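# Transfer turned shaft from stand into rest pocket

## Task

Pick the turned shaft off its stand and place it in the rest. It must lie horizontal with its thicker end butted against the stop, and it must sit in a pocket that actually suits this shaft, since some pockets do not. Lower it softly, because a hard impact ruins the part. Release it only when it sits centred over the pocket's lowest point. Letting go off to one side lets it slide down and strike hard.

## Robot and tools

ROBOT. Two arms, left_arm and right_arm, each with a two-finger gripper whose fingers can fold. Scene frame: origin at table height midway between the nominal bases, +z up, +x out over the table, left_arm toward +y. Calibrated bases: left_arm (-0.045, +0.339, 0) m, right_arm (+0.033, -0.329, 0) m. A lathe with a sliding door and a three-jaw chuck stands toward -x with its chuck facing +y. It is not needed to lay the shaft in the rest. Gripper axes: fingers point along its +z and close along its y. end_effector_position is the spot between the pads when shut. Fingertips extend about 33 mm past it at gaps up to 40 mm, and about 9 mm when fully open. Hold parts in the outer quarter of the pads, near the tips. A grip deeper toward the palm may be loose, or may pull the part in and later slip. A fingertip jammed against a surface folds without much resistance.

ROW LAYOUT (used by execute_actions and move). A row is one flat list of 18 numbers, each in [-1, 1], covering both arms even if only one moves. The order is left dx, dy, dz, rx, ry, rz, left gripper position, force_limit, speed, then the same nine for the right arm. dx..rz are offsets, not poses. They count from that arm's Hand target at the start of the action or move, along that Hand target's own axes. 1.0 equals 0.6 m of translation or 180 degrees. rx, ry, rz form one rotation vector. All six at 0 holds the arm at its Hand target. Sending the same offset again moves the arm further. Gripper position is absolute: +1 is open (140 mm), about -0.8 is where the pads touch, and -1 closes until blocked. force_limit runs from -1 (about 14 N per pad) to +1 (about 58 N); both start at +1. Gripper speed runs from -1 (about 30 mm/s) to +1 (about 250 mm/s), and faster closing squeezes harder. To leave a gripper unchanged, repeat its last three numbers, because 0 is itself a command. Each control step the commanded pose is clipped to within 70 mm and 16 degrees of the measured pose.

execute_actions: actions is a list of action objects; cameras lists camera names (["all"], [], or null). An action may contain rows (1 to 15 rows, one per 1/30 s step, each counted from the action's start pose), steps (1 to 450, default 15, at least the number of rows), until (lathe conditions only, e.g. {"lathe": {"door_state": "open"}}, with comparisons "=", "!=", "<", "<=", ">", ">="), and lathe commands (door shut/open, chuck clamp/open, stop true). After the last row each arm keeps heading to the last target, so give long moves enough steps. For smooth motion ramp offsets gradually; about 0.01 per row is 0.18 m/s. An empty actions list returns images and the scene number.

move: target is one 18-number row, or a list of up to 15 rows. Every row counts from the same starting Hand targets. speed is the path top speed in m/s, from 0.002 to 1, default 0.25. It may be one value or one per target. blend is a corner-rounding radius in m, with 0 meaning stop at each target. stop_force, in N from 12 to 80, ends an arm's path on felt push. Use it only slowly, only on non-rotating paths, and not when backing away from a contact. zero (default true) re-zeroes the force reading first. blocking=false returns early; then use wait or stop before further moves. A path lasts at least 0.5 s and is capped at 10 s. It does not avoid obstacles. The result adds a move: line with done, off_target, moving, held or fault, plus limits=paced or limits=held.

wait: seconds 0 to 10; arms hold, devices continue, a running move carries on. stop: brakes a running move. zoom_image: camera (cam_high, cam_low, cam_chuck, cam_machine, cam_left_wrist, cam_right_wrist) and region [x0, y0, x1, y1] in pixels, at most 504 by 504, from that camera's newest image. finished_scene: scene number 1 to 3; final.

RESULTS. end_effector_position (m) and end_effector_quat_wxyz are in the scene frame and may be off by a few cm. Hand target is the pose the next offsets start from. Tool commands shows the current gripper commands. object_status: 0 moving, 1 blocked while opening, 2 blocked while closing (a real grip), 3 reached the command or pads met. position_measured is in counts: 3 open, ~75 at 100 mm, ~139 at 60 mm, ~200 at 20 mm, 230 pads together. Flange force is along the gripper axes, includes held weight, and is noisy; it may read "no reading". Joint velocities may read "within noise". Wrist depth gives a 7x7 grid of distances in mm for each wrist camera, rows separated by " / ", with "-" where there is no value. Lathe fields are door_state, chuck_state and seat_state. Also watch for MOTOR HOT, fault and "pose unreachable" lines.

TO GRIP HARDER: raise force_limit and nudge position from -1 to -0.98. To soften a grip, open and reclose slowly.

AVOID. An outside force of 150 N or joint torque over its limit stops an arm for 10 s. Wrist joints are limited to 34.8 N m, and held weight counts. Do not press targets past firm contact. Never let the arms or grippers press or hit each other. Don't drop the shaft, release it while moving, or set it down hard. Don't knock anything off the table or into the lathe's chip pan. Avoid twisting the wrist with a heavy part held off-centre. Avoid long stretched holds, which overheat motors. Thinking time lets the scene run.

Each tool is called after "Request:" as name(argument=value, ...), one argument or row to a line, values as JSON.

## Session

Request:
execute_actions(
  actions=[],
)

Scene clock: 0.00 s.
left_arm: end_effector_position=(+0.2923, +0.2526, +0.1514) position_measured=3 object_status=3 end_effector_quat_wxyz=(+0.532, +0.420, -0.608, +0.413) | right_arm: end_effector_position=(+0.8089, -0.1710, +0.2646) position_measured=3 object_status=3 end_effector_quat_wxyz=(+0.023, +0.946, -0.147, +0.288)
Joint positions: left_arm=[0.745 0.591 -0.47 0.568 -1.915 -1.36] | right_arm=[0.524 0.438 0.319 0.455 -1.05 0.589]
Joint velocities: within noise
Flange force (N): no reading
Wrist depth (mm): cam_left_wrist=[- 3472 698 673 1236 - 190 / 2714 - - 680 671 - 207 / 852 803 754 703 757 - 237 / 454 148 526 467 - - 124 / - 334 384 374 749 - 124 / 223 286 302 298 294 1205 - / 235 252 242 247 243 1022 952] | cam_right_wrist=[1572 1517 1528 1517 1465 1486 490 / 1465 1446 1436 1455 478 473 465 / 1408 472 464 458 453 449 441 / 460 143 443 438 433 425 421 / - 421 424 417 411 400 114 / - 410 404 399 393 390 379 / - 380 386 379 374 373 370]
Hand target: left_arm +0.2923, +0.2526, +0.1514; +0.532, +0.420, -0.608, +0.413 | right_arm +0.8089, -0.1710, +0.2646; +0.023, +0.946, -0.147, +0.288
Tool commands: left_gripper/position=+1.0 left_gripper/force_limit=+1.0 left_gripper/speed=+1.0 right_gripper/position=+1.0 right_gripper/force_limit=+1.0 right_gripper/speed=+1.0
lathe: door_state=shut chuck_state=open seat_state=open

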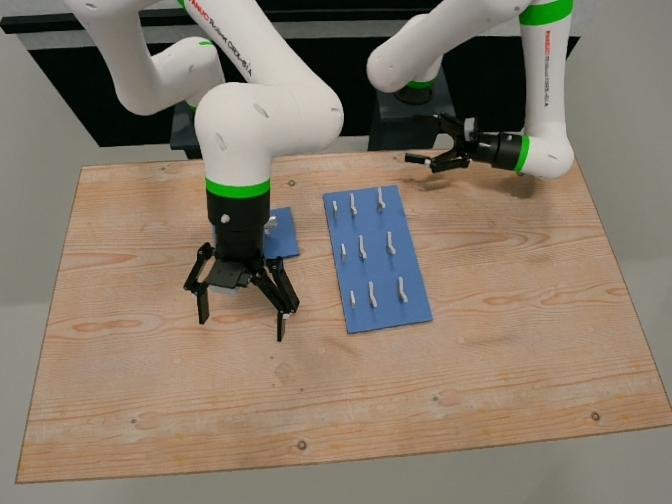

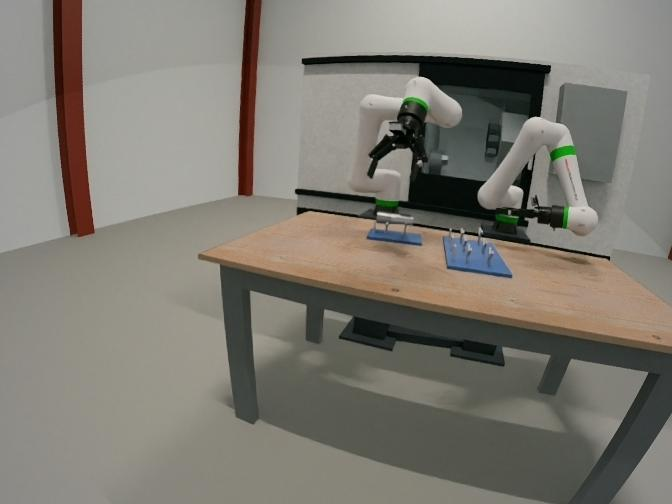

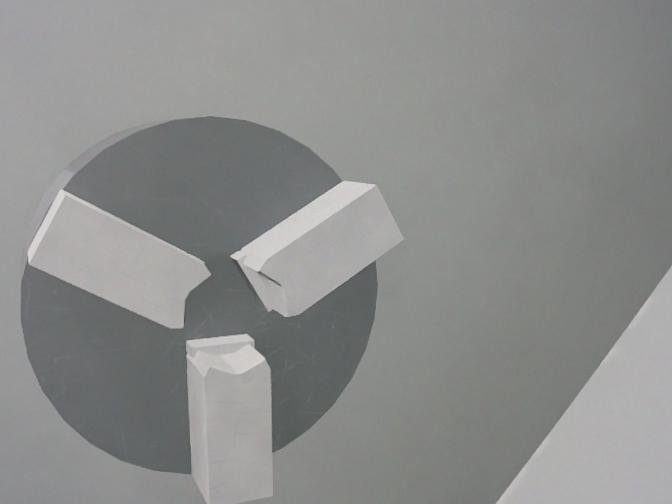

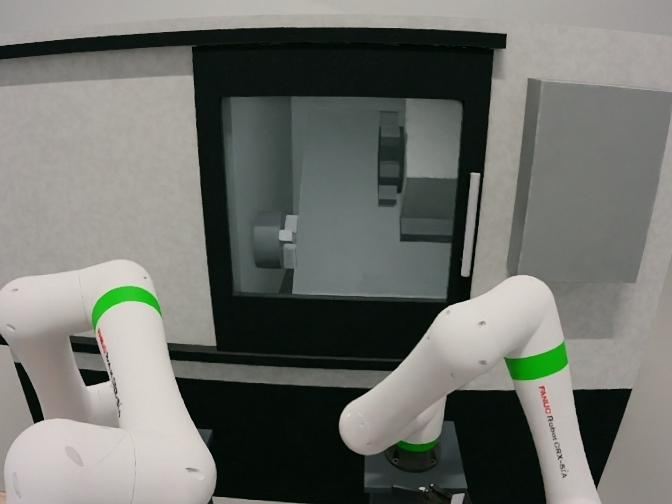

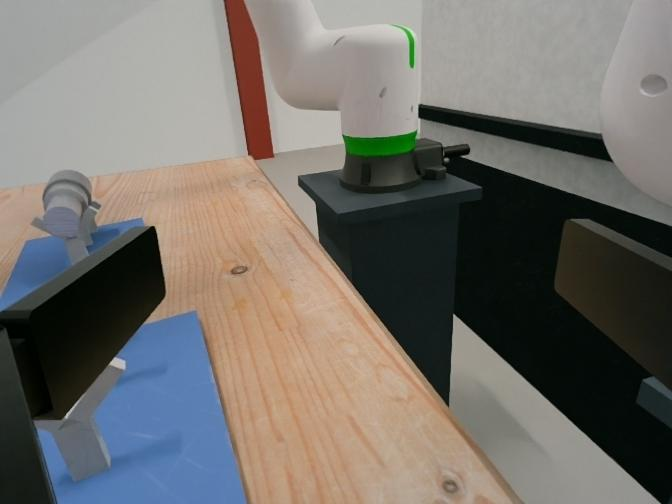

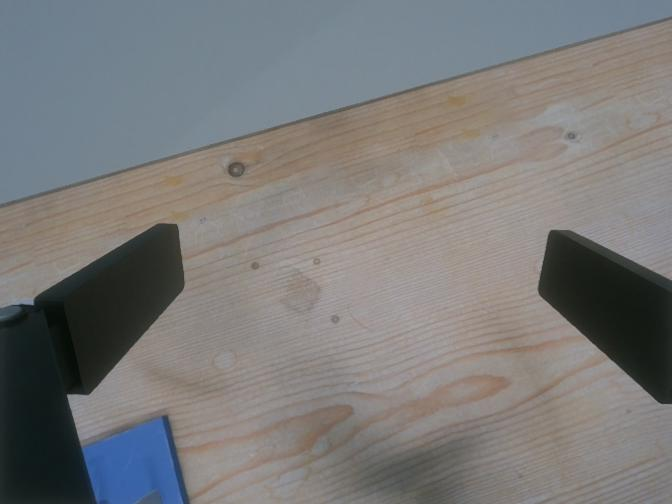

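Request:
zoom_image(
  camera="cam_high",
  region=[160, 160, 450, 350],
)

Request:
zoom_image(
  camera="cam_low",
  region=[350, 190, 530, 290],
)

Request:
zoom_image(
  camera="cam_left_wrist",
  region=[0, 150, 250, 400],
)

Scaled by 1.738 from the camera's 672x504 image, which has a finer 960x720 frame.

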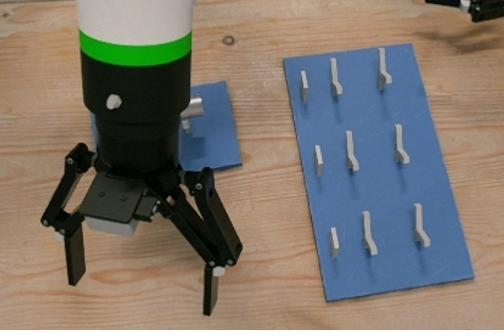

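Scaled by 2.800 from the camera's 672x504 image, which has a finer 960x720 frame.

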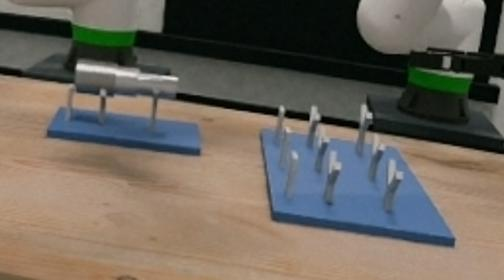

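Scaled by 2.016 from the camera's 672x504 image, which has a finer 960x720 frame.

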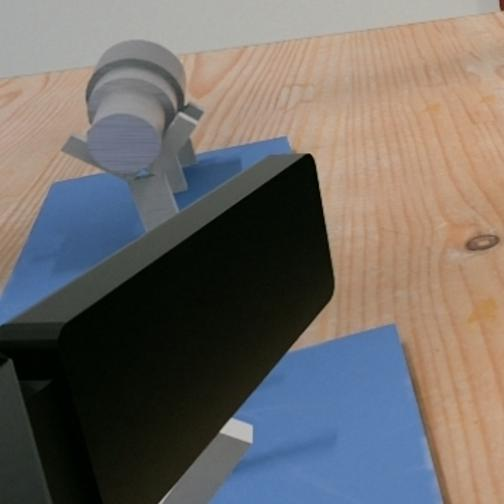

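Request:
move(
  target=[0,0,0,0,0,0,1,1,1,-0.396,-0.0175,-0.631,-0.129,-0.152,0.390,1,1,1],
  cameras=["cam_high","cam_low","cam_right_wrist"],
)

Scene clock: 6.80 s.
left_arm: end_effector_position=(+0.2923, +0.2526, +0.1514) position_measured=3 object_status=3 end_effector_quat_wxyz=(+0.532, +0.420, -0.608, +0.413) | right_arm: end_effector_position=(+0.4203, -0.0494, +0.4493) position_measured=3 object_status=3 end_effector_quat_wxyz=(+0.000, +0.707, -0.707, +0.000)
Joint positions: left_arm=[0.745 0.591 -0.47 0.568 -1.915 -1.36] | right_arm=[0.899 0.224 0.764 -0.001 -2.11 -0.901]
Flange force (N): left_arm=[2.5 -0.5 -0.9] | right_arm=[-1.5 -6.3 -8.5]
Wrist depth (mm): cam_left_wrist=[3325 3148 684 643 1175 - 197 / 3577 2683 3747 675 1256 1078 208 / 522 779 831 795 735 - 228 / 468 148 526 612 713 - 139 / - 336 385 377 745 - 124 / 223 284 303 299 294 1236 - / 235 242 250 247 242 1040 -] | cam_right_wrist=[540 536 527 524 528 630 519 / 565 576 564 555 568 1305 1330 / 607 607 603 595 603 1372 1355 / 647 143 624 628 641 154 126 / - 669 677 677 690 - 114 / - 743 748 735 745 1657 431 / - 813 816 789 576 1923 408]
Hand target: left_arm +0.2923, +0.2526, +0.1514; +0.532, +0.420, -0.608, +0.413 | right_arm +0.4203, -0.0494, +0.4493; +0.000, +0.707, -0.707, +0.000
Off the commanded pose: left_arm 0.000 m, 0 deg | right_arm 0.000 m, 0 deg.
lathe: door_state=shut chuck_state=open seat_state=open
move: done
Images, in order (width x height): cam_high 672x504, cam_low 672x504, cam_right_wrist 672x504.

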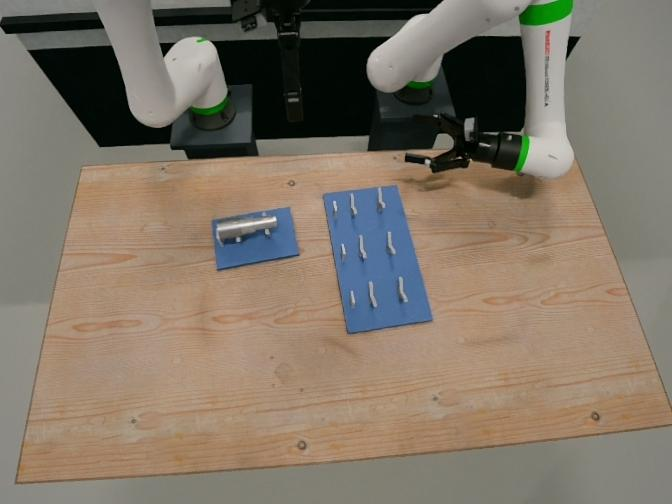

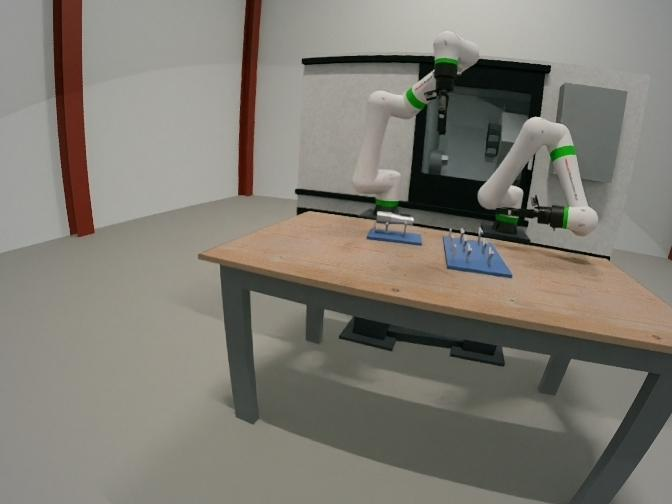

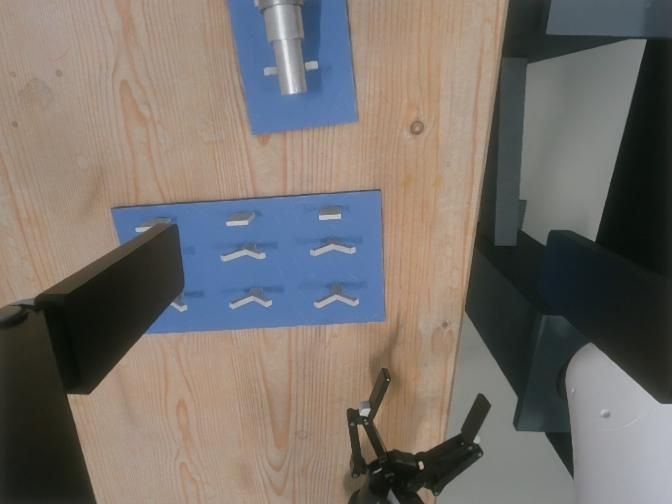

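Request:
zoom_image(
  camera="cam_right_wrist",
  region=[110, 180, 400, 340],
)

Request:
zoom_image(
  camera="cam_right_wrist",
  region=[220, 0, 380, 140],
)

Request:
zoom_image(
  camera="cam_high",
  region=[200, 170, 440, 340],
)

Request:
zoom_image(
  camera="cam_low",
  region=[360, 200, 520, 285],
)

Scaled by 1.738 from the camera's 672x504 image, which has a finer 960x720 frame.

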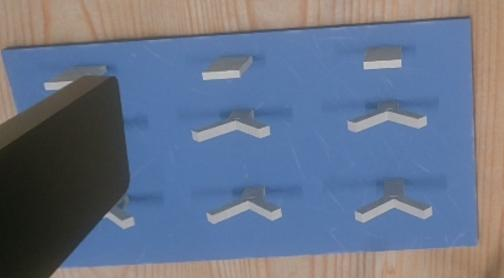

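Scaled by 3.150 from the camera's 672x504 image, which has a finer 960x720 frame.

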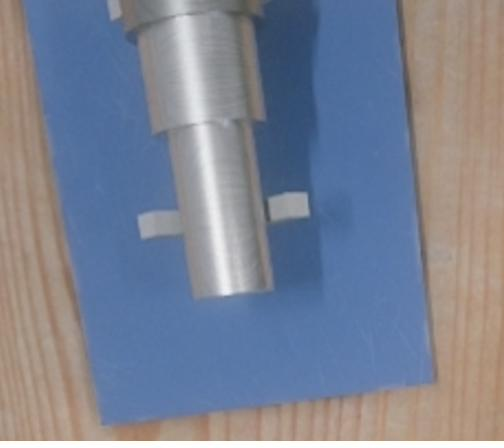

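Scaled by 2.100 from the camera's 672x504 image, which has a finer 960x720 frame.

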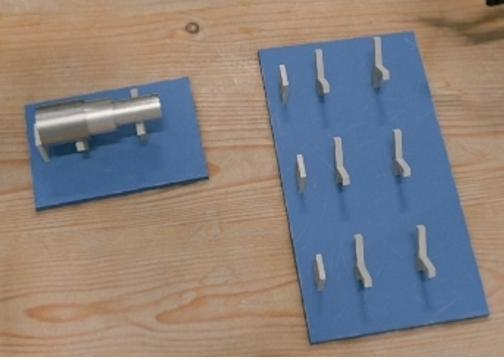

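Scaled by 3.150 from the camera's 672x504 image, which has a finer 960x720 frame.

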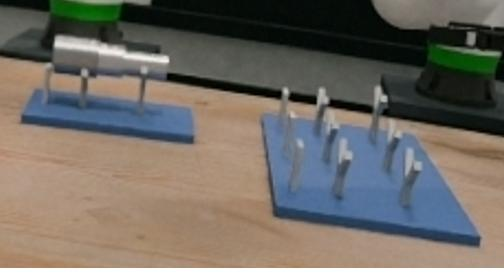

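Request:
move(
  target=[-0.034,-0.286,-0.348,0.0982,0.0266,-0.0221,1,1,1,0.36,-0.075,0.325,0,0,0,1,1,1],
  cameras=["cam_left_wrist","cam_right_wrist"],
)

Request:
zoom_image(
  camera="cam_left_wrist",
  region=[100, 150, 604, 500],
)

Request:
zoom_image(
  camera="cam_right_wrist",
  region=[180, 60, 500, 320],
)

Scene clock: 11.87 s.
left_arm: end_effector_position=(+0.5197, +0.3998, +0.1600) position_measured=3 object_status=3 end_effector_quat_wxyz=(+0.500, +0.500, -0.500, +0.500) | right_arm: end_effector_position=(+0.4651, -0.2652, +0.2542) position_measured=3 object_status=3 end_effector_quat_wxyz=(+0.000, +0.707, -0.707, +0.000)
Joint positions: left_arm=[0.755 0.968 0.105 0.963 -2.026 -1.008] | right_arm=[0.447 -0.03 0.007 -0.001 -1.608 -0.449]
Flange force (N): left_arm=[2.8 0.6 0.9] | right_arm=[1.9 -2.7 -4.0]
Wrist depth (mm): cam_left_wrist=[2778 3808 5621 707 4002 859 1476 / 3808 3870 3632 4216 - 862 757 / 3935 1022 1000 874 941 790 795 / 713 148 628 572 569 563 124 / - 148 411 392 401 395 124 / 301 325 327 324 323 321 307 / 266 266 266 262 262 261 260] | cam_right_wrist=[359 358 355 355 353 351 357 / 379 379 375 373 372 373 375 / 403 402 391 327 397 396 397 / 425 143 422 327 423 413 406 / - 452 450 430 451 452 114 / - 493 488 486 485 491 - / - 518 515 515 519 537 -]
Hand target: left_arm +0.5197, +0.3998, +0.1600; +0.500, +0.500, -0.500, +0.500 | right_arm +0.4651, -0.2652, +0.2541; +0.000, +0.707, -0.707, +0.000
Off the commanded pose: left_arm 0.000 m, 0 deg | right_arm 0.000 m, 0 deg.
lathe: door_state=shut chuck_state=open seat_state=open
move: done
Images, in order (width x height): cam_left_wrist 672x504, cam_right_wrist 672x504.

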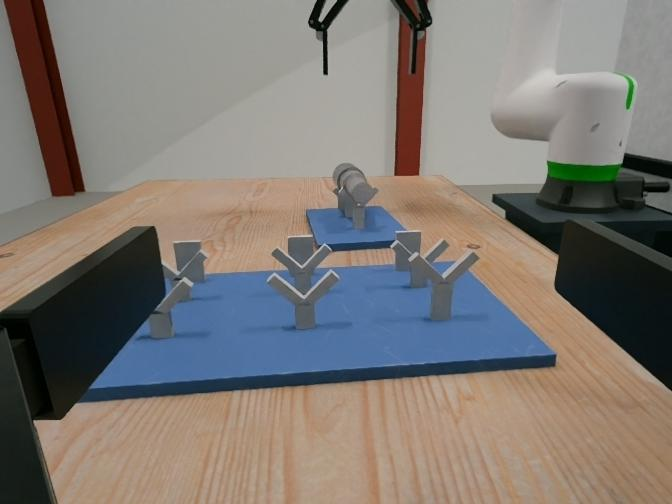

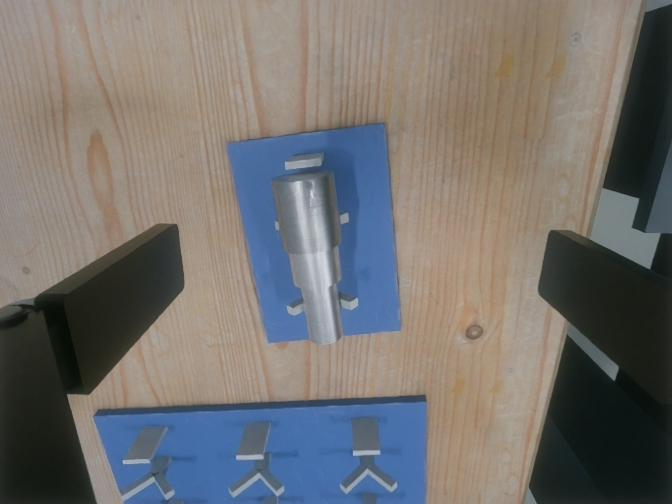

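Scaled by 1.000.

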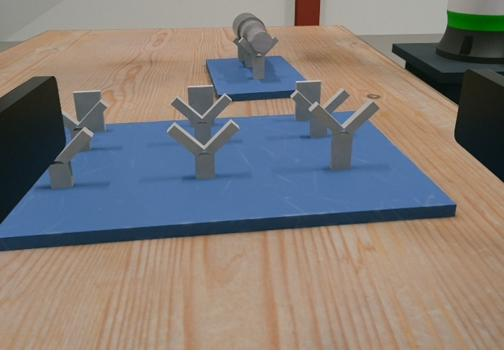

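Scaled by 1.575 from the camera's 672x504 image, which has a finer 960x720 frame.

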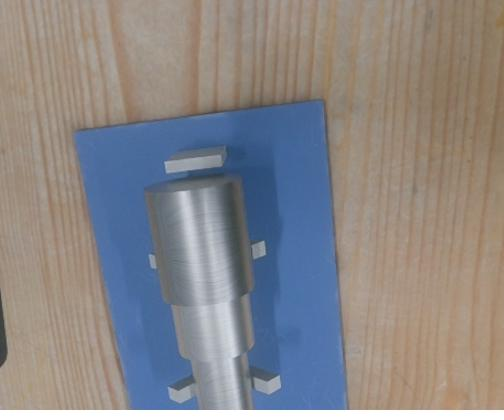

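Request:
zoom_image(
  camera="cam_left_wrist",
  region=[380, 210, 500, 330],
)

Request:
zoom_image(
  camera="cam_left_wrist",
  region=[250, 220, 360, 340],
)

Request:
zoom_image(
  camera="cam_left_wrist",
  region=[130, 230, 220, 350],
)

Request:
zoom_image(
  camera="cam_left_wrist",
  region=[300, 150, 410, 260],
)

Scaled by 4.200 from the camera's 672x504 image, which has a finer 960x720 frame.

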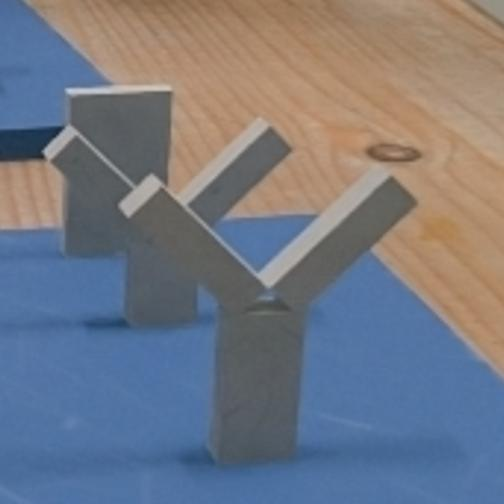

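Scaled by 4.200 from the camera's 672x504 image, which has a finer 960x720 frame.

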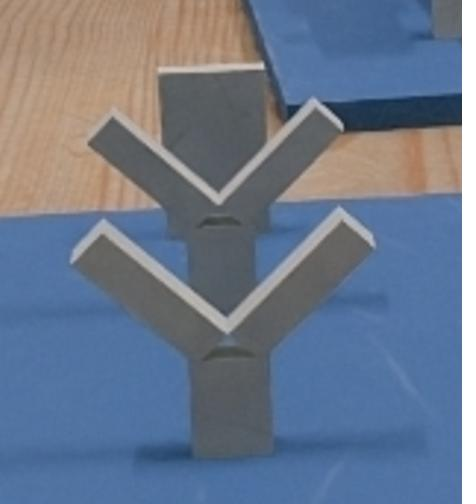

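Scaled by 4.200 from the camera's 672x504 image, which has a finer 960x720 frame.

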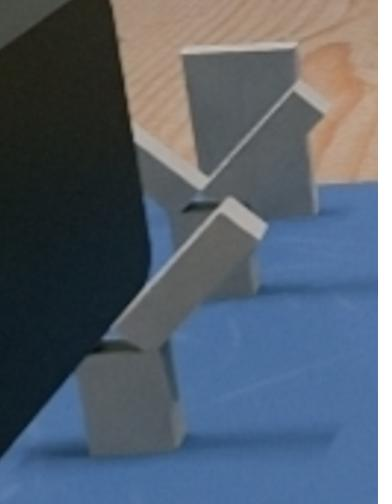

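Scaled by 4.582 from the camera's 672x504 image, which has a finer 960x720 frame.

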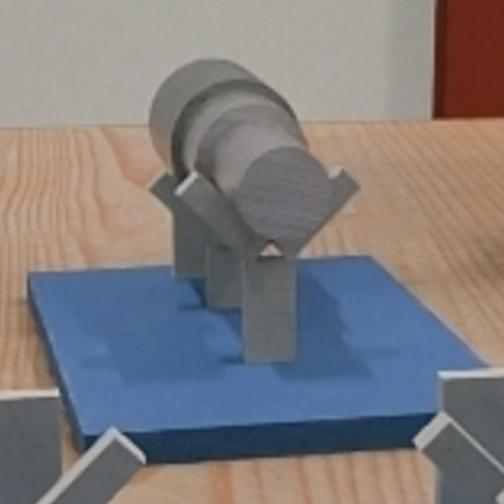

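Request:
move(
  target=[-0.0667,-0.133,0.0667,0,0,0,1,1,1,-0.475,-0.125,-0.0765,0,0,0,1,1,1],
  cameras=["cam_left_wrist","cam_right_wrist"],
)

Request:
zoom_image(
  camera="cam_left_wrist",
  region=[140, 150, 280, 350],
)

Request:
zoom_image(
  camera="cam_left_wrist",
  region=[330, 150, 470, 350],
)

Request:
zoom_image(
  camera="cam_right_wrist",
  region=[160, 100, 360, 400],
)

Request:
zoom_image(
  camera="cam_right_wrist",
  region=[360, 100, 560, 400],
)

Scene clock: 29.43 s.
left_arm: end_effector_position=(+0.5850, +0.3675, +0.1291) position_measured=3 object_status=3 end_effector_quat_wxyz=(+0.498, +0.500, -0.502, +0.501) | right_arm: end_effector_position=(+0.5393, +0.0158, +0.2996) position_measured=3 object_status=3 end_effector_quat_wxyz=(+0.000, +0.707, -0.707, +0.000)
Joint positions: left_arm=[0.646 1.092 0.252 1.07 -1.974 -0.949] | right_arm=[0.81 0.458 0.701 -0.001 -1.813 -0.812]
Flange force (N): left_arm=[3.9 1.8 1.3] | right_arm=[-3.2 -8.0 -5.6]
Flange force when the fault began (N): left_arm=[114.8 97.5 -9.8]
Wrist depth (mm): cam_left_wrist=[4722 3935 - 3935 4372 777 688 / - 3747 4455 - 5366 855 738 / - 878 865 840 772 944 772 / 610 148 452 458 482 413 123 / - 308 341 343 318 317 124 / 258 279 280 279 276 276 263 / 229 228 226 225 224 222 222] | cam_right_wrist=[400 398 398 390 385 396 393 / 422 424 425 422 418 417 416 / 453 445 444 439 435 439 443 / 480 143 465 467 461 457 460 / - 491 500 499 494 507 114 / - 559 554 552 550 554 1539 / - 610 607 598 600 600 -]
Hand target: left_arm +0.5850, +0.3675, +0.1291; +0.498, +0.500, -0.502, +0.501 (not the last commanded pose) | right_arm +0.5393, +0.0158, +0.2996; +0.000, +0.707, -0.707, +0.000 (not the last commanded pose)
Tool commands: left_gripper/position=+1.0 left_gripper/force_limit=+1.0 left_gripper/speed=+1.0 right_gripper/position=+1.0 right_gripper/force_limit=+1.0 right_gripper/speed=+1.0
Off the commanded pose: left_arm 0.019 m, 0 deg | right_arm 0.004 m, 0 deg.
FORCE FAULT: contact force on the left arm reached its limit, and that arm stopped for 10 seconds. The contact can be on any part of that arm, not only on its tool. That arm's remaining commands of this call were not run. That arm's target is now where it stood when the stop ended, not its last command. That arm accepts commands again.
lathe: door_state=shut chuck_state=open seat_state=open
move: fault (left_arm), off_target (right_arm; braked at the fault stop of left_arm)
Images, in order (width x height): cam_left_wrist 672x504, cam_right_wrist 672x504.

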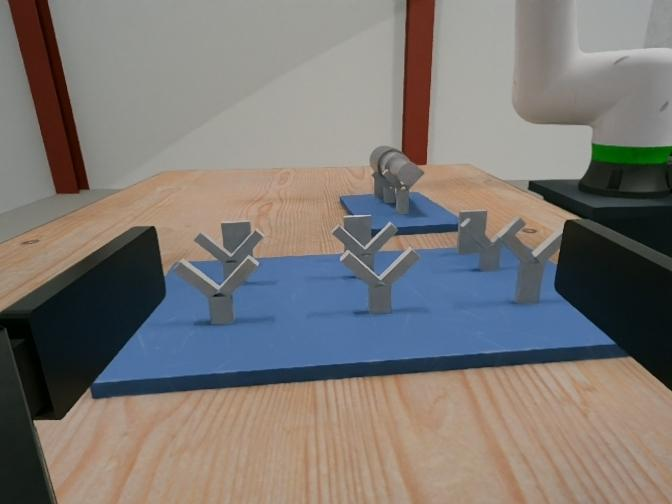

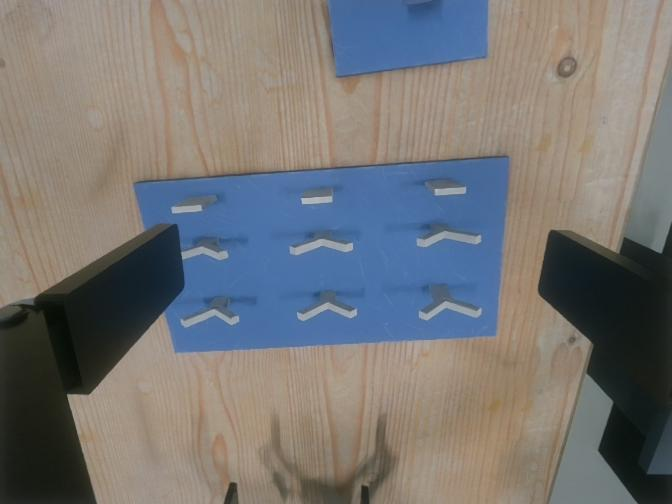

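Scaled by 2.520 from the camera's 672x504 image, which has a finer 960x720 frame.

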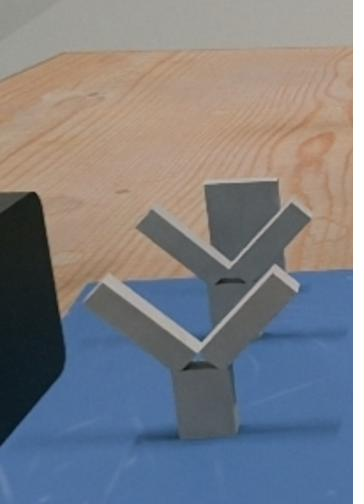

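Scaled by 2.520 from the camera's 672x504 image, which has a finer 960x720 frame.

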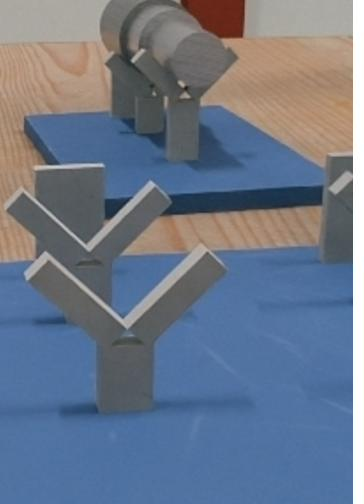

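Scaled by 1.680 from the camera's 672x504 image, which has a finer 960x720 frame.

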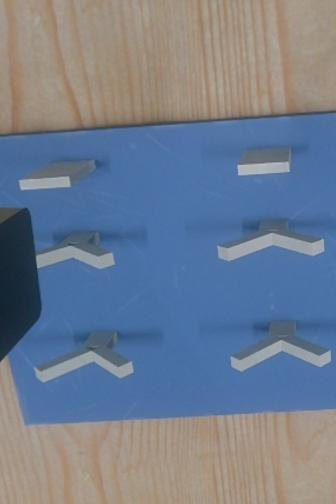

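Scaled by 1.680 from the camera's 672x504 image, which has a finer 960x720 frame.

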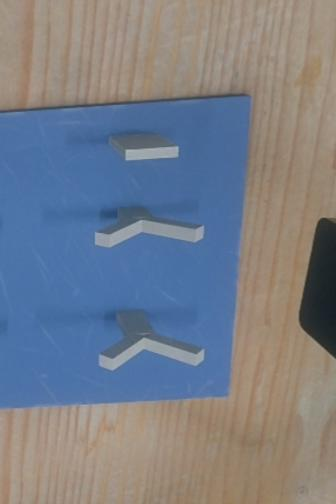

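Request:
move(
  target=[
    [0.05,0,0,0,0,0,1,1,1,0,0,0,0,0,0,1,1,1],
    [0.1167,0.275,-0.167,0,0,0,1,1,1,0.401,0.094,0.2327,0,0,-0.0333,1,1,1],
  ],
  cameras=["cam_left_wrist","cam_right_wrist"],
)

Request:
zoom_image(
  camera="cam_right_wrist",
  region=[200, 120, 470, 400],
)

Request:
zoom_image(
  camera="cam_left_wrist",
  region=[230, 200, 500, 400],
)

Scene clock: 40.03 s.
left_arm: end_effector_position=(+0.4197, +0.4675, +0.1986) position_measured=3 object_status=3 end_effector_quat_wxyz=(+0.498, +0.500, -0.502, +0.501) | right_arm: end_effector_position=(+0.4828, -0.2247, +0.1598) position_measured=3 object_status=3 end_effector_quat_wxyz=(+0.000, +0.743, -0.669, +0.000)
Joint positions: left_arm=[0.958 0.85 0.02 0.774 -2.147 -1.084] | right_arm=[0.511 0.05 -0.133 -0.001 -1.388 -0.409]
Flange force (N): left_arm=[3.0 0.7 0.6] | right_arm=[2.0 -4.4 -3.5]
Wrist depth (mm): cam_left_wrist=[- 2714 3106 663 972 3689 1381 / 4722 - 4293 3577 922 874 1341 / 5490 4455 4455 1135 1152 871 926 / 840 148 731 722 724 852 125 / - 428 465 478 496 468 124 / 355 388 385 383 378 380 1334 / 316 313 310 309 306 306 304] | cam_right_wrist=[271 270 271 268 267 266 265 / 287 287 278 266 277 282 281 / 306 305 300 202 293 300 298 / 323 143 322 220 316 317 309 / - 342 343 247 339 343 114 / - 376 373 372 368 368 365 / - 389 378 380 391 397 -]
Hand target: left_arm +0.4197, +0.4675, +0.1986; +0.498, +0.500, -0.502, +0.501 | right_arm +0.4827, -0.2247, +0.1598; +0.000, +0.743, -0.669, +0.000
Off the commanded pose: left_arm 0.000 m, 0 deg | right_arm 0.000 m, 0 deg.
lathe: door_state=shut chuck_state=open seat_state=open
move: done
Images, in order (width x height): cam_left_wrist 672x504, cam_right_wrist 672x504.

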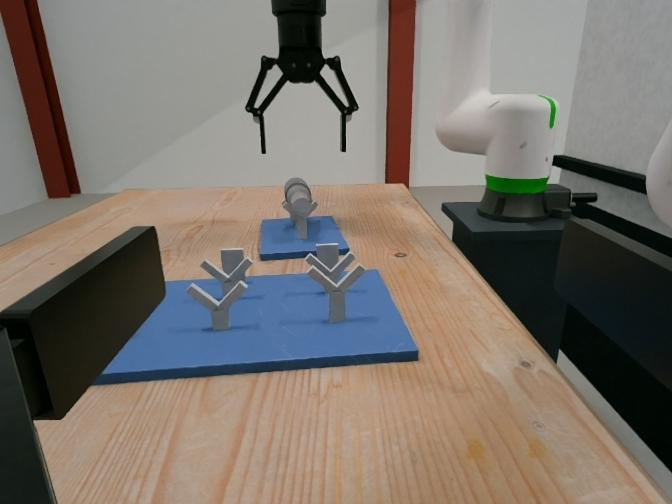

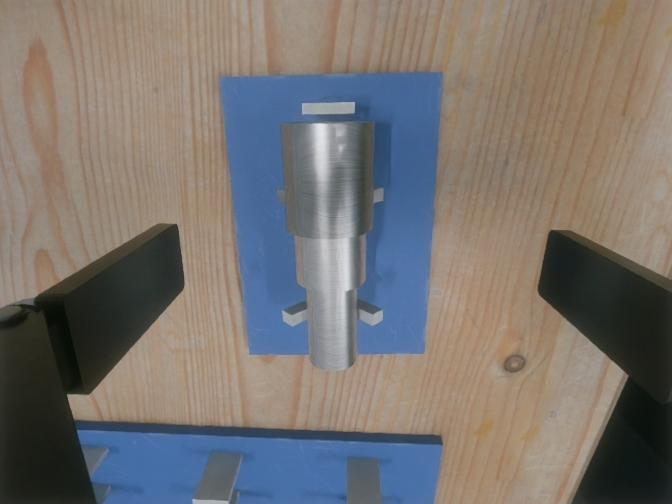

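Scaled by 1.800 from the camera's 672x504 image, which has a finer 960x720 frame.

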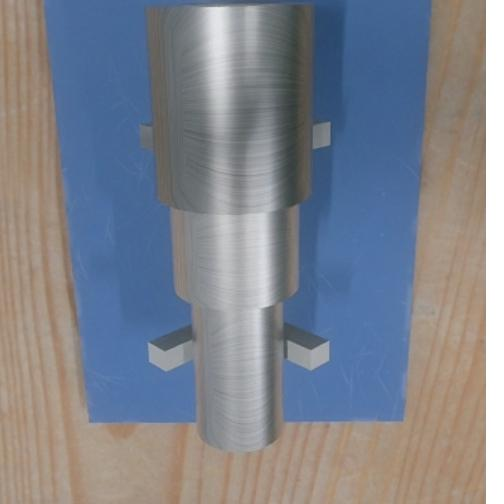

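Scaled by 1.867 from the camera's 672x504 image, which has a finer 960x720 frame.

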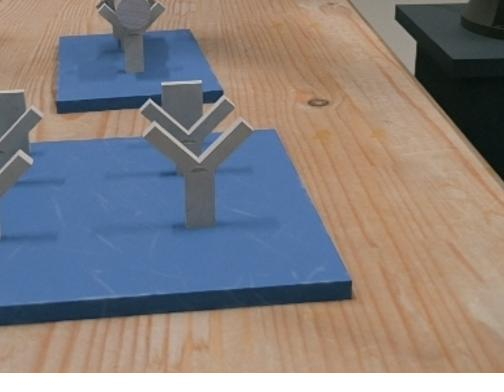

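Request:
move(
  target=[0,0,0,0,0,0,1,1,1,-0.0067,-0.02,0,0,0,0,0.175,1,-1],
  cameras=["cam_left_wrist","cam_right_wrist"],
)

Request:
zoom_image(
  camera="cam_left_wrist",
  region=[230, 80, 380, 230],
)

Request:
zoom_image(
  camera="cam_right_wrist",
  region=[150, 100, 580, 400],
)

Scene clock: 45.90 s.
left_arm: end_effector_position=(+0.4197, +0.4675, +0.1986) position_measured=3 object_status=3 end_effector_quat_wxyz=(+0.498, +0.500, -0.502, +0.501) | right_arm: end_effector_position=(+0.4943, -0.2194, +0.1598) position_measured=107 object_status=0 end_effector_quat_wxyz=(+0.000, +0.743, -0.669, +0.000)
Joint positions: left_arm=[0.958 0.85 0.02 0.774 -2.147 -1.084] | right_arm=[0.509 0.081 -0.1 -0.001 -1.39 -0.406]
Flange force (N): left_arm=[2.8 0.1 0.5] | right_arm=[1.8 -4.4 -3.4]
Wrist depth (mm): cam_left_wrist=[- - - 3689 828 3577 - / - - - - 944 843 - / 3747 4142 1169 1157 4071 862 378 / 828 148 731 705 726 - 139 / - 128 470 478 496 470 124 / 357 386 385 382 381 379 1312 / 316 313 310 311 308 307 305] | cam_right_wrist=[272 270 270 269 269 266 265 / 289 286 280 268 272 282 280 / 307 304 298 201 289 300 298 / 327 320 148 221 305 311 318 / - 85 145 250 336 110 90 / - - 373 370 369 - - / - - 382 378 385 - -]
Hand target: left_arm +0.4197, +0.4675, +0.1986; +0.498, +0.500, -0.502, +0.501 | right_arm +0.4943, -0.2194, +0.1598; +0.000, +0.743, -0.669, +0.000
Off the commanded pose: left_arm 0.000 m, 0 deg | right_arm 0.000 m, 0 deg.
lathe: door_state=shut chuck_state=open seat_state=open
move: done
Images, in order (width x height): cam_left_wrist 672x504, cam_right_wrist 672x504.

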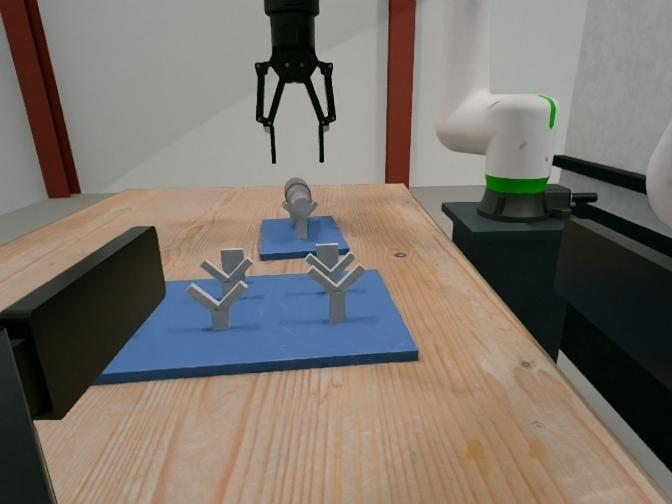

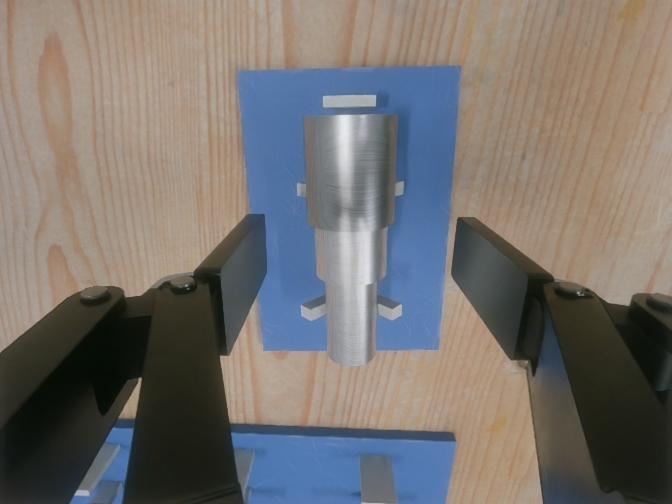

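Scaled by 3.360 from the camera's 672x504 image, which has a finer 960x720 frame.

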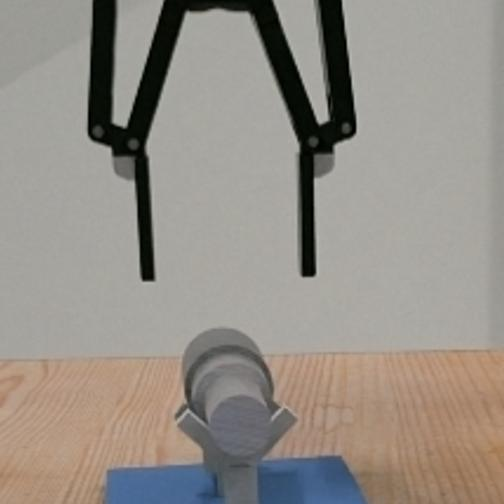

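Scaled by 1.172 from the camera's 672x504 image, which has a finer 960x720 frame.

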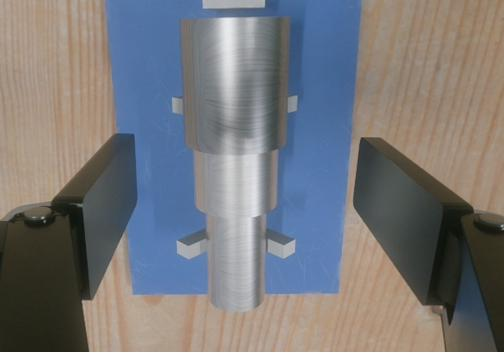

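Request:
move(
  target=[0,0,0,0,0,0,1,1,1,0,-0.002,0.098,0,0,-0.005,0.175,1,-1],
  speed=0.12,
  cameras=["cam_left_wrist","cam_right_wrist"],
)

Request:
zoom_image(
  camera="cam_left_wrist",
  region=[230, 80, 380, 230],
)

Scene clock: 47.73 s.
left_arm: end_effector_position=(+0.4197, +0.4675, +0.1986) position_measured=3 object_status=3 end_effector_quat_wxyz=(+0.498, +0.500, -0.502, +0.501) | right_arm: end_effector_position=(+0.4954, -0.2192, +0.1010) position_measured=107 object_status=3 end_effector_quat_wxyz=(+0.000, +0.748, -0.664, +0.000)
Joint positions: left_arm=[0.958 0.85 0.02 0.774 -2.147 -1.084] | right_arm=[0.508 0.12 -0.198 -0.001 -1.253 -0.39]
Flange force (N): left_arm=[3.2 0.2 0.1] | right_arm=[1.8 -3.7 -2.5]
Wrist depth (mm): cam_left_wrist=[- - 3373 705 849 3808 - / - - 3577 4540 908 859 - / 5758 1304 1157 1141 4372 855 933 / 837 148 745 718 718 - 125 / - 147 483 479 497 473 124 / 357 386 383 383 382 378 1341 / 316 312 313 308 309 306 305] | cam_right_wrist=[218 217 214 213 212 214 213 / 231 231 220 167 213 226 225 / 246 245 234 140 227 240 240 / 262 258 148 149 162 249 254 / - 85 125 164 261 110 90 / - - 295 187 292 - - / - - 319 318 318 - -]
Hand target: left_arm +0.4197, +0.4675, +0.1986; +0.498, +0.500, -0.502, +0.501 | right_arm +0.4954, -0.2193, +0.1010; +0.000, +0.748, -0.664, +0.000
Off the commanded pose: left_arm 0.000 m, 0 deg | right_arm 0.000 m, 0 deg.
lathe: door_state=shut chuck_state=open seat_state=open
move: done
Images, in order (width x height): cam_left_wrist 672x504, cam_right_wrist 672x504.

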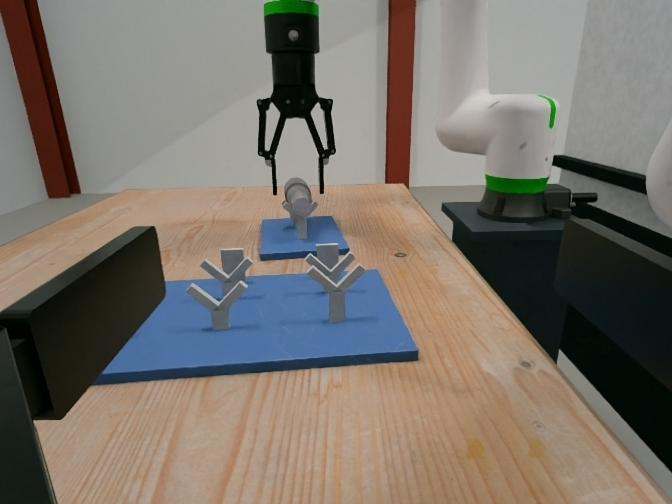

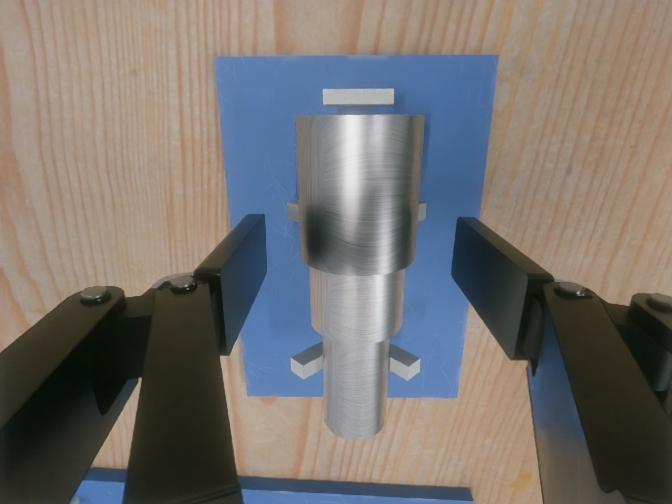

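Scaled by 3.360 from the camera's 672x504 image, which has a finer 960x720 frame.

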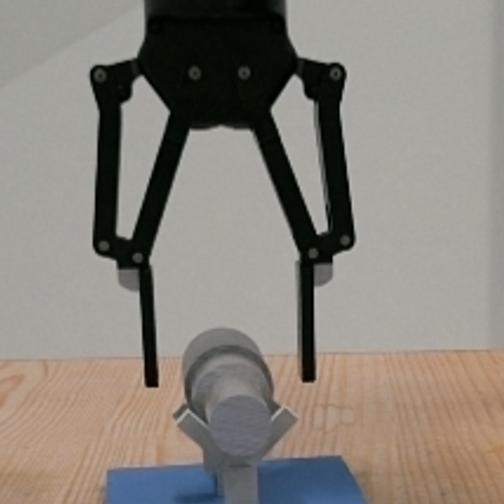

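Request:
execute_actions(
  actions=[
    {"rows":[[0,0,0,0,0,0,1,1,1,0,0,0,0,0,0,-1,1,-1]],"steps":75},
  ],
  cameras=["cam_left_wrist","cam_right_wrist"],
)

Request:
zoom_image(
  camera="cam_left_wrist",
  region=[230, 80, 380, 230],
)

Scene clock: 50.93 s.
left_arm: end_effector_position=(+0.4197, +0.4675, +0.1986) position_measured=3 object_status=3 end_effector_quat_wxyz=(+0.498, +0.500, -0.502, +0.501) | right_arm: end_effector_position=(+0.4954, -0.2193, +0.1010) position_measured=158 object_status=2 end_effector_quat_wxyz=(+0.000, +0.748, -0.664, +0.000)
Joint positions: left_arm=[0.958 0.85 0.02 0.774 -2.147 -1.084] | right_arm=[0.508 0.12 -0.198 -0.001 -1.253 -0.39]
Flange force (N): left_arm=[2.9 0.0 0.4] | right_arm=[0.4 -28.5 -22.9]
Wrist depth (mm): cam_left_wrist=[- 4071 676 636 915 4142 - / - 4002 3689 754 960 878 - / 6381 1198 1175 1163 1098 859 1341 / 837 148 729 707 724 - - / - 432 463 476 496 462 124 / 356 388 383 383 381 378 1283 / 314 315 311 310 307 307 305] | cam_right_wrist=[219 218 215 213 213 213 213 / 232 231 221 212 213 226 225 / 246 245 234 141 226 240 239 / 263 262 244 149 154 256 254 / - 85 92 165 165 81 92 / - - - 188 282 - - / - - - 319 315 - -]
Hand target: left_arm +0.4197, +0.4675, +0.1986; +0.498, +0.500, -0.502, +0.501 | right_arm +0.4954, -0.2193, +0.1010; +0.000, +0.748, -0.664, +0.000
Off the commanded pose: left_arm 0.000 m, 0 deg | right_arm 0.000 m, 0 deg.
lathe: door_state=shut chuck_state=open seat_state=open
Images, in order (width x height): cam_left_wrist 672x504, cam_right_wrist 672x504.

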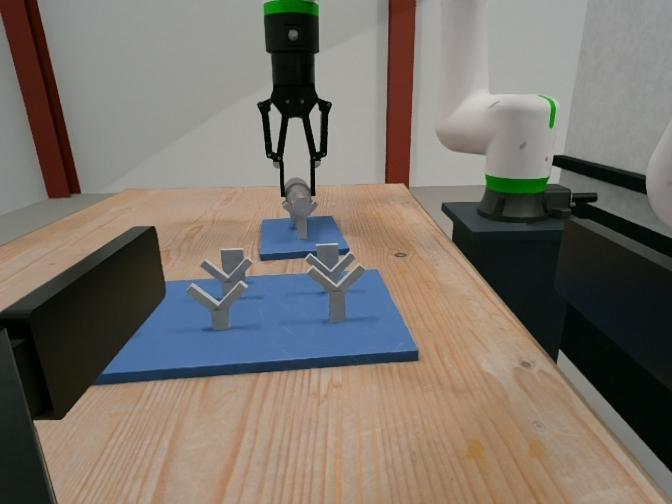

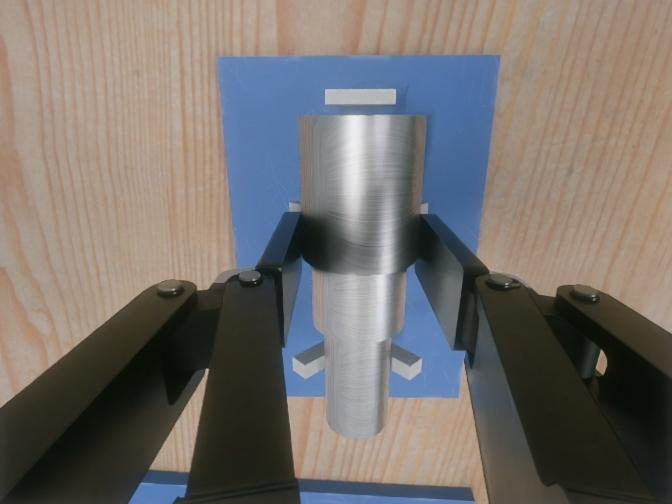

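Scaled by 3.360 from the camera's 672x504 image, which has a finer 960x720 frame.

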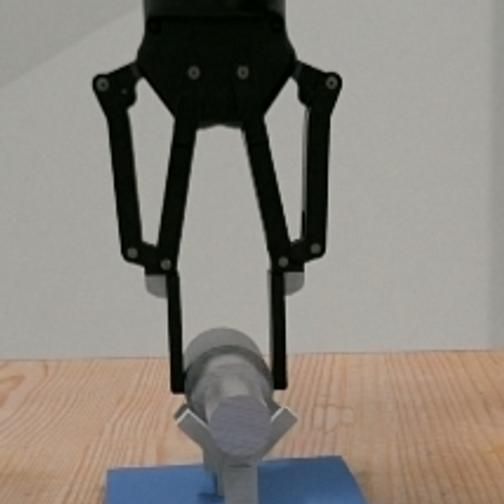

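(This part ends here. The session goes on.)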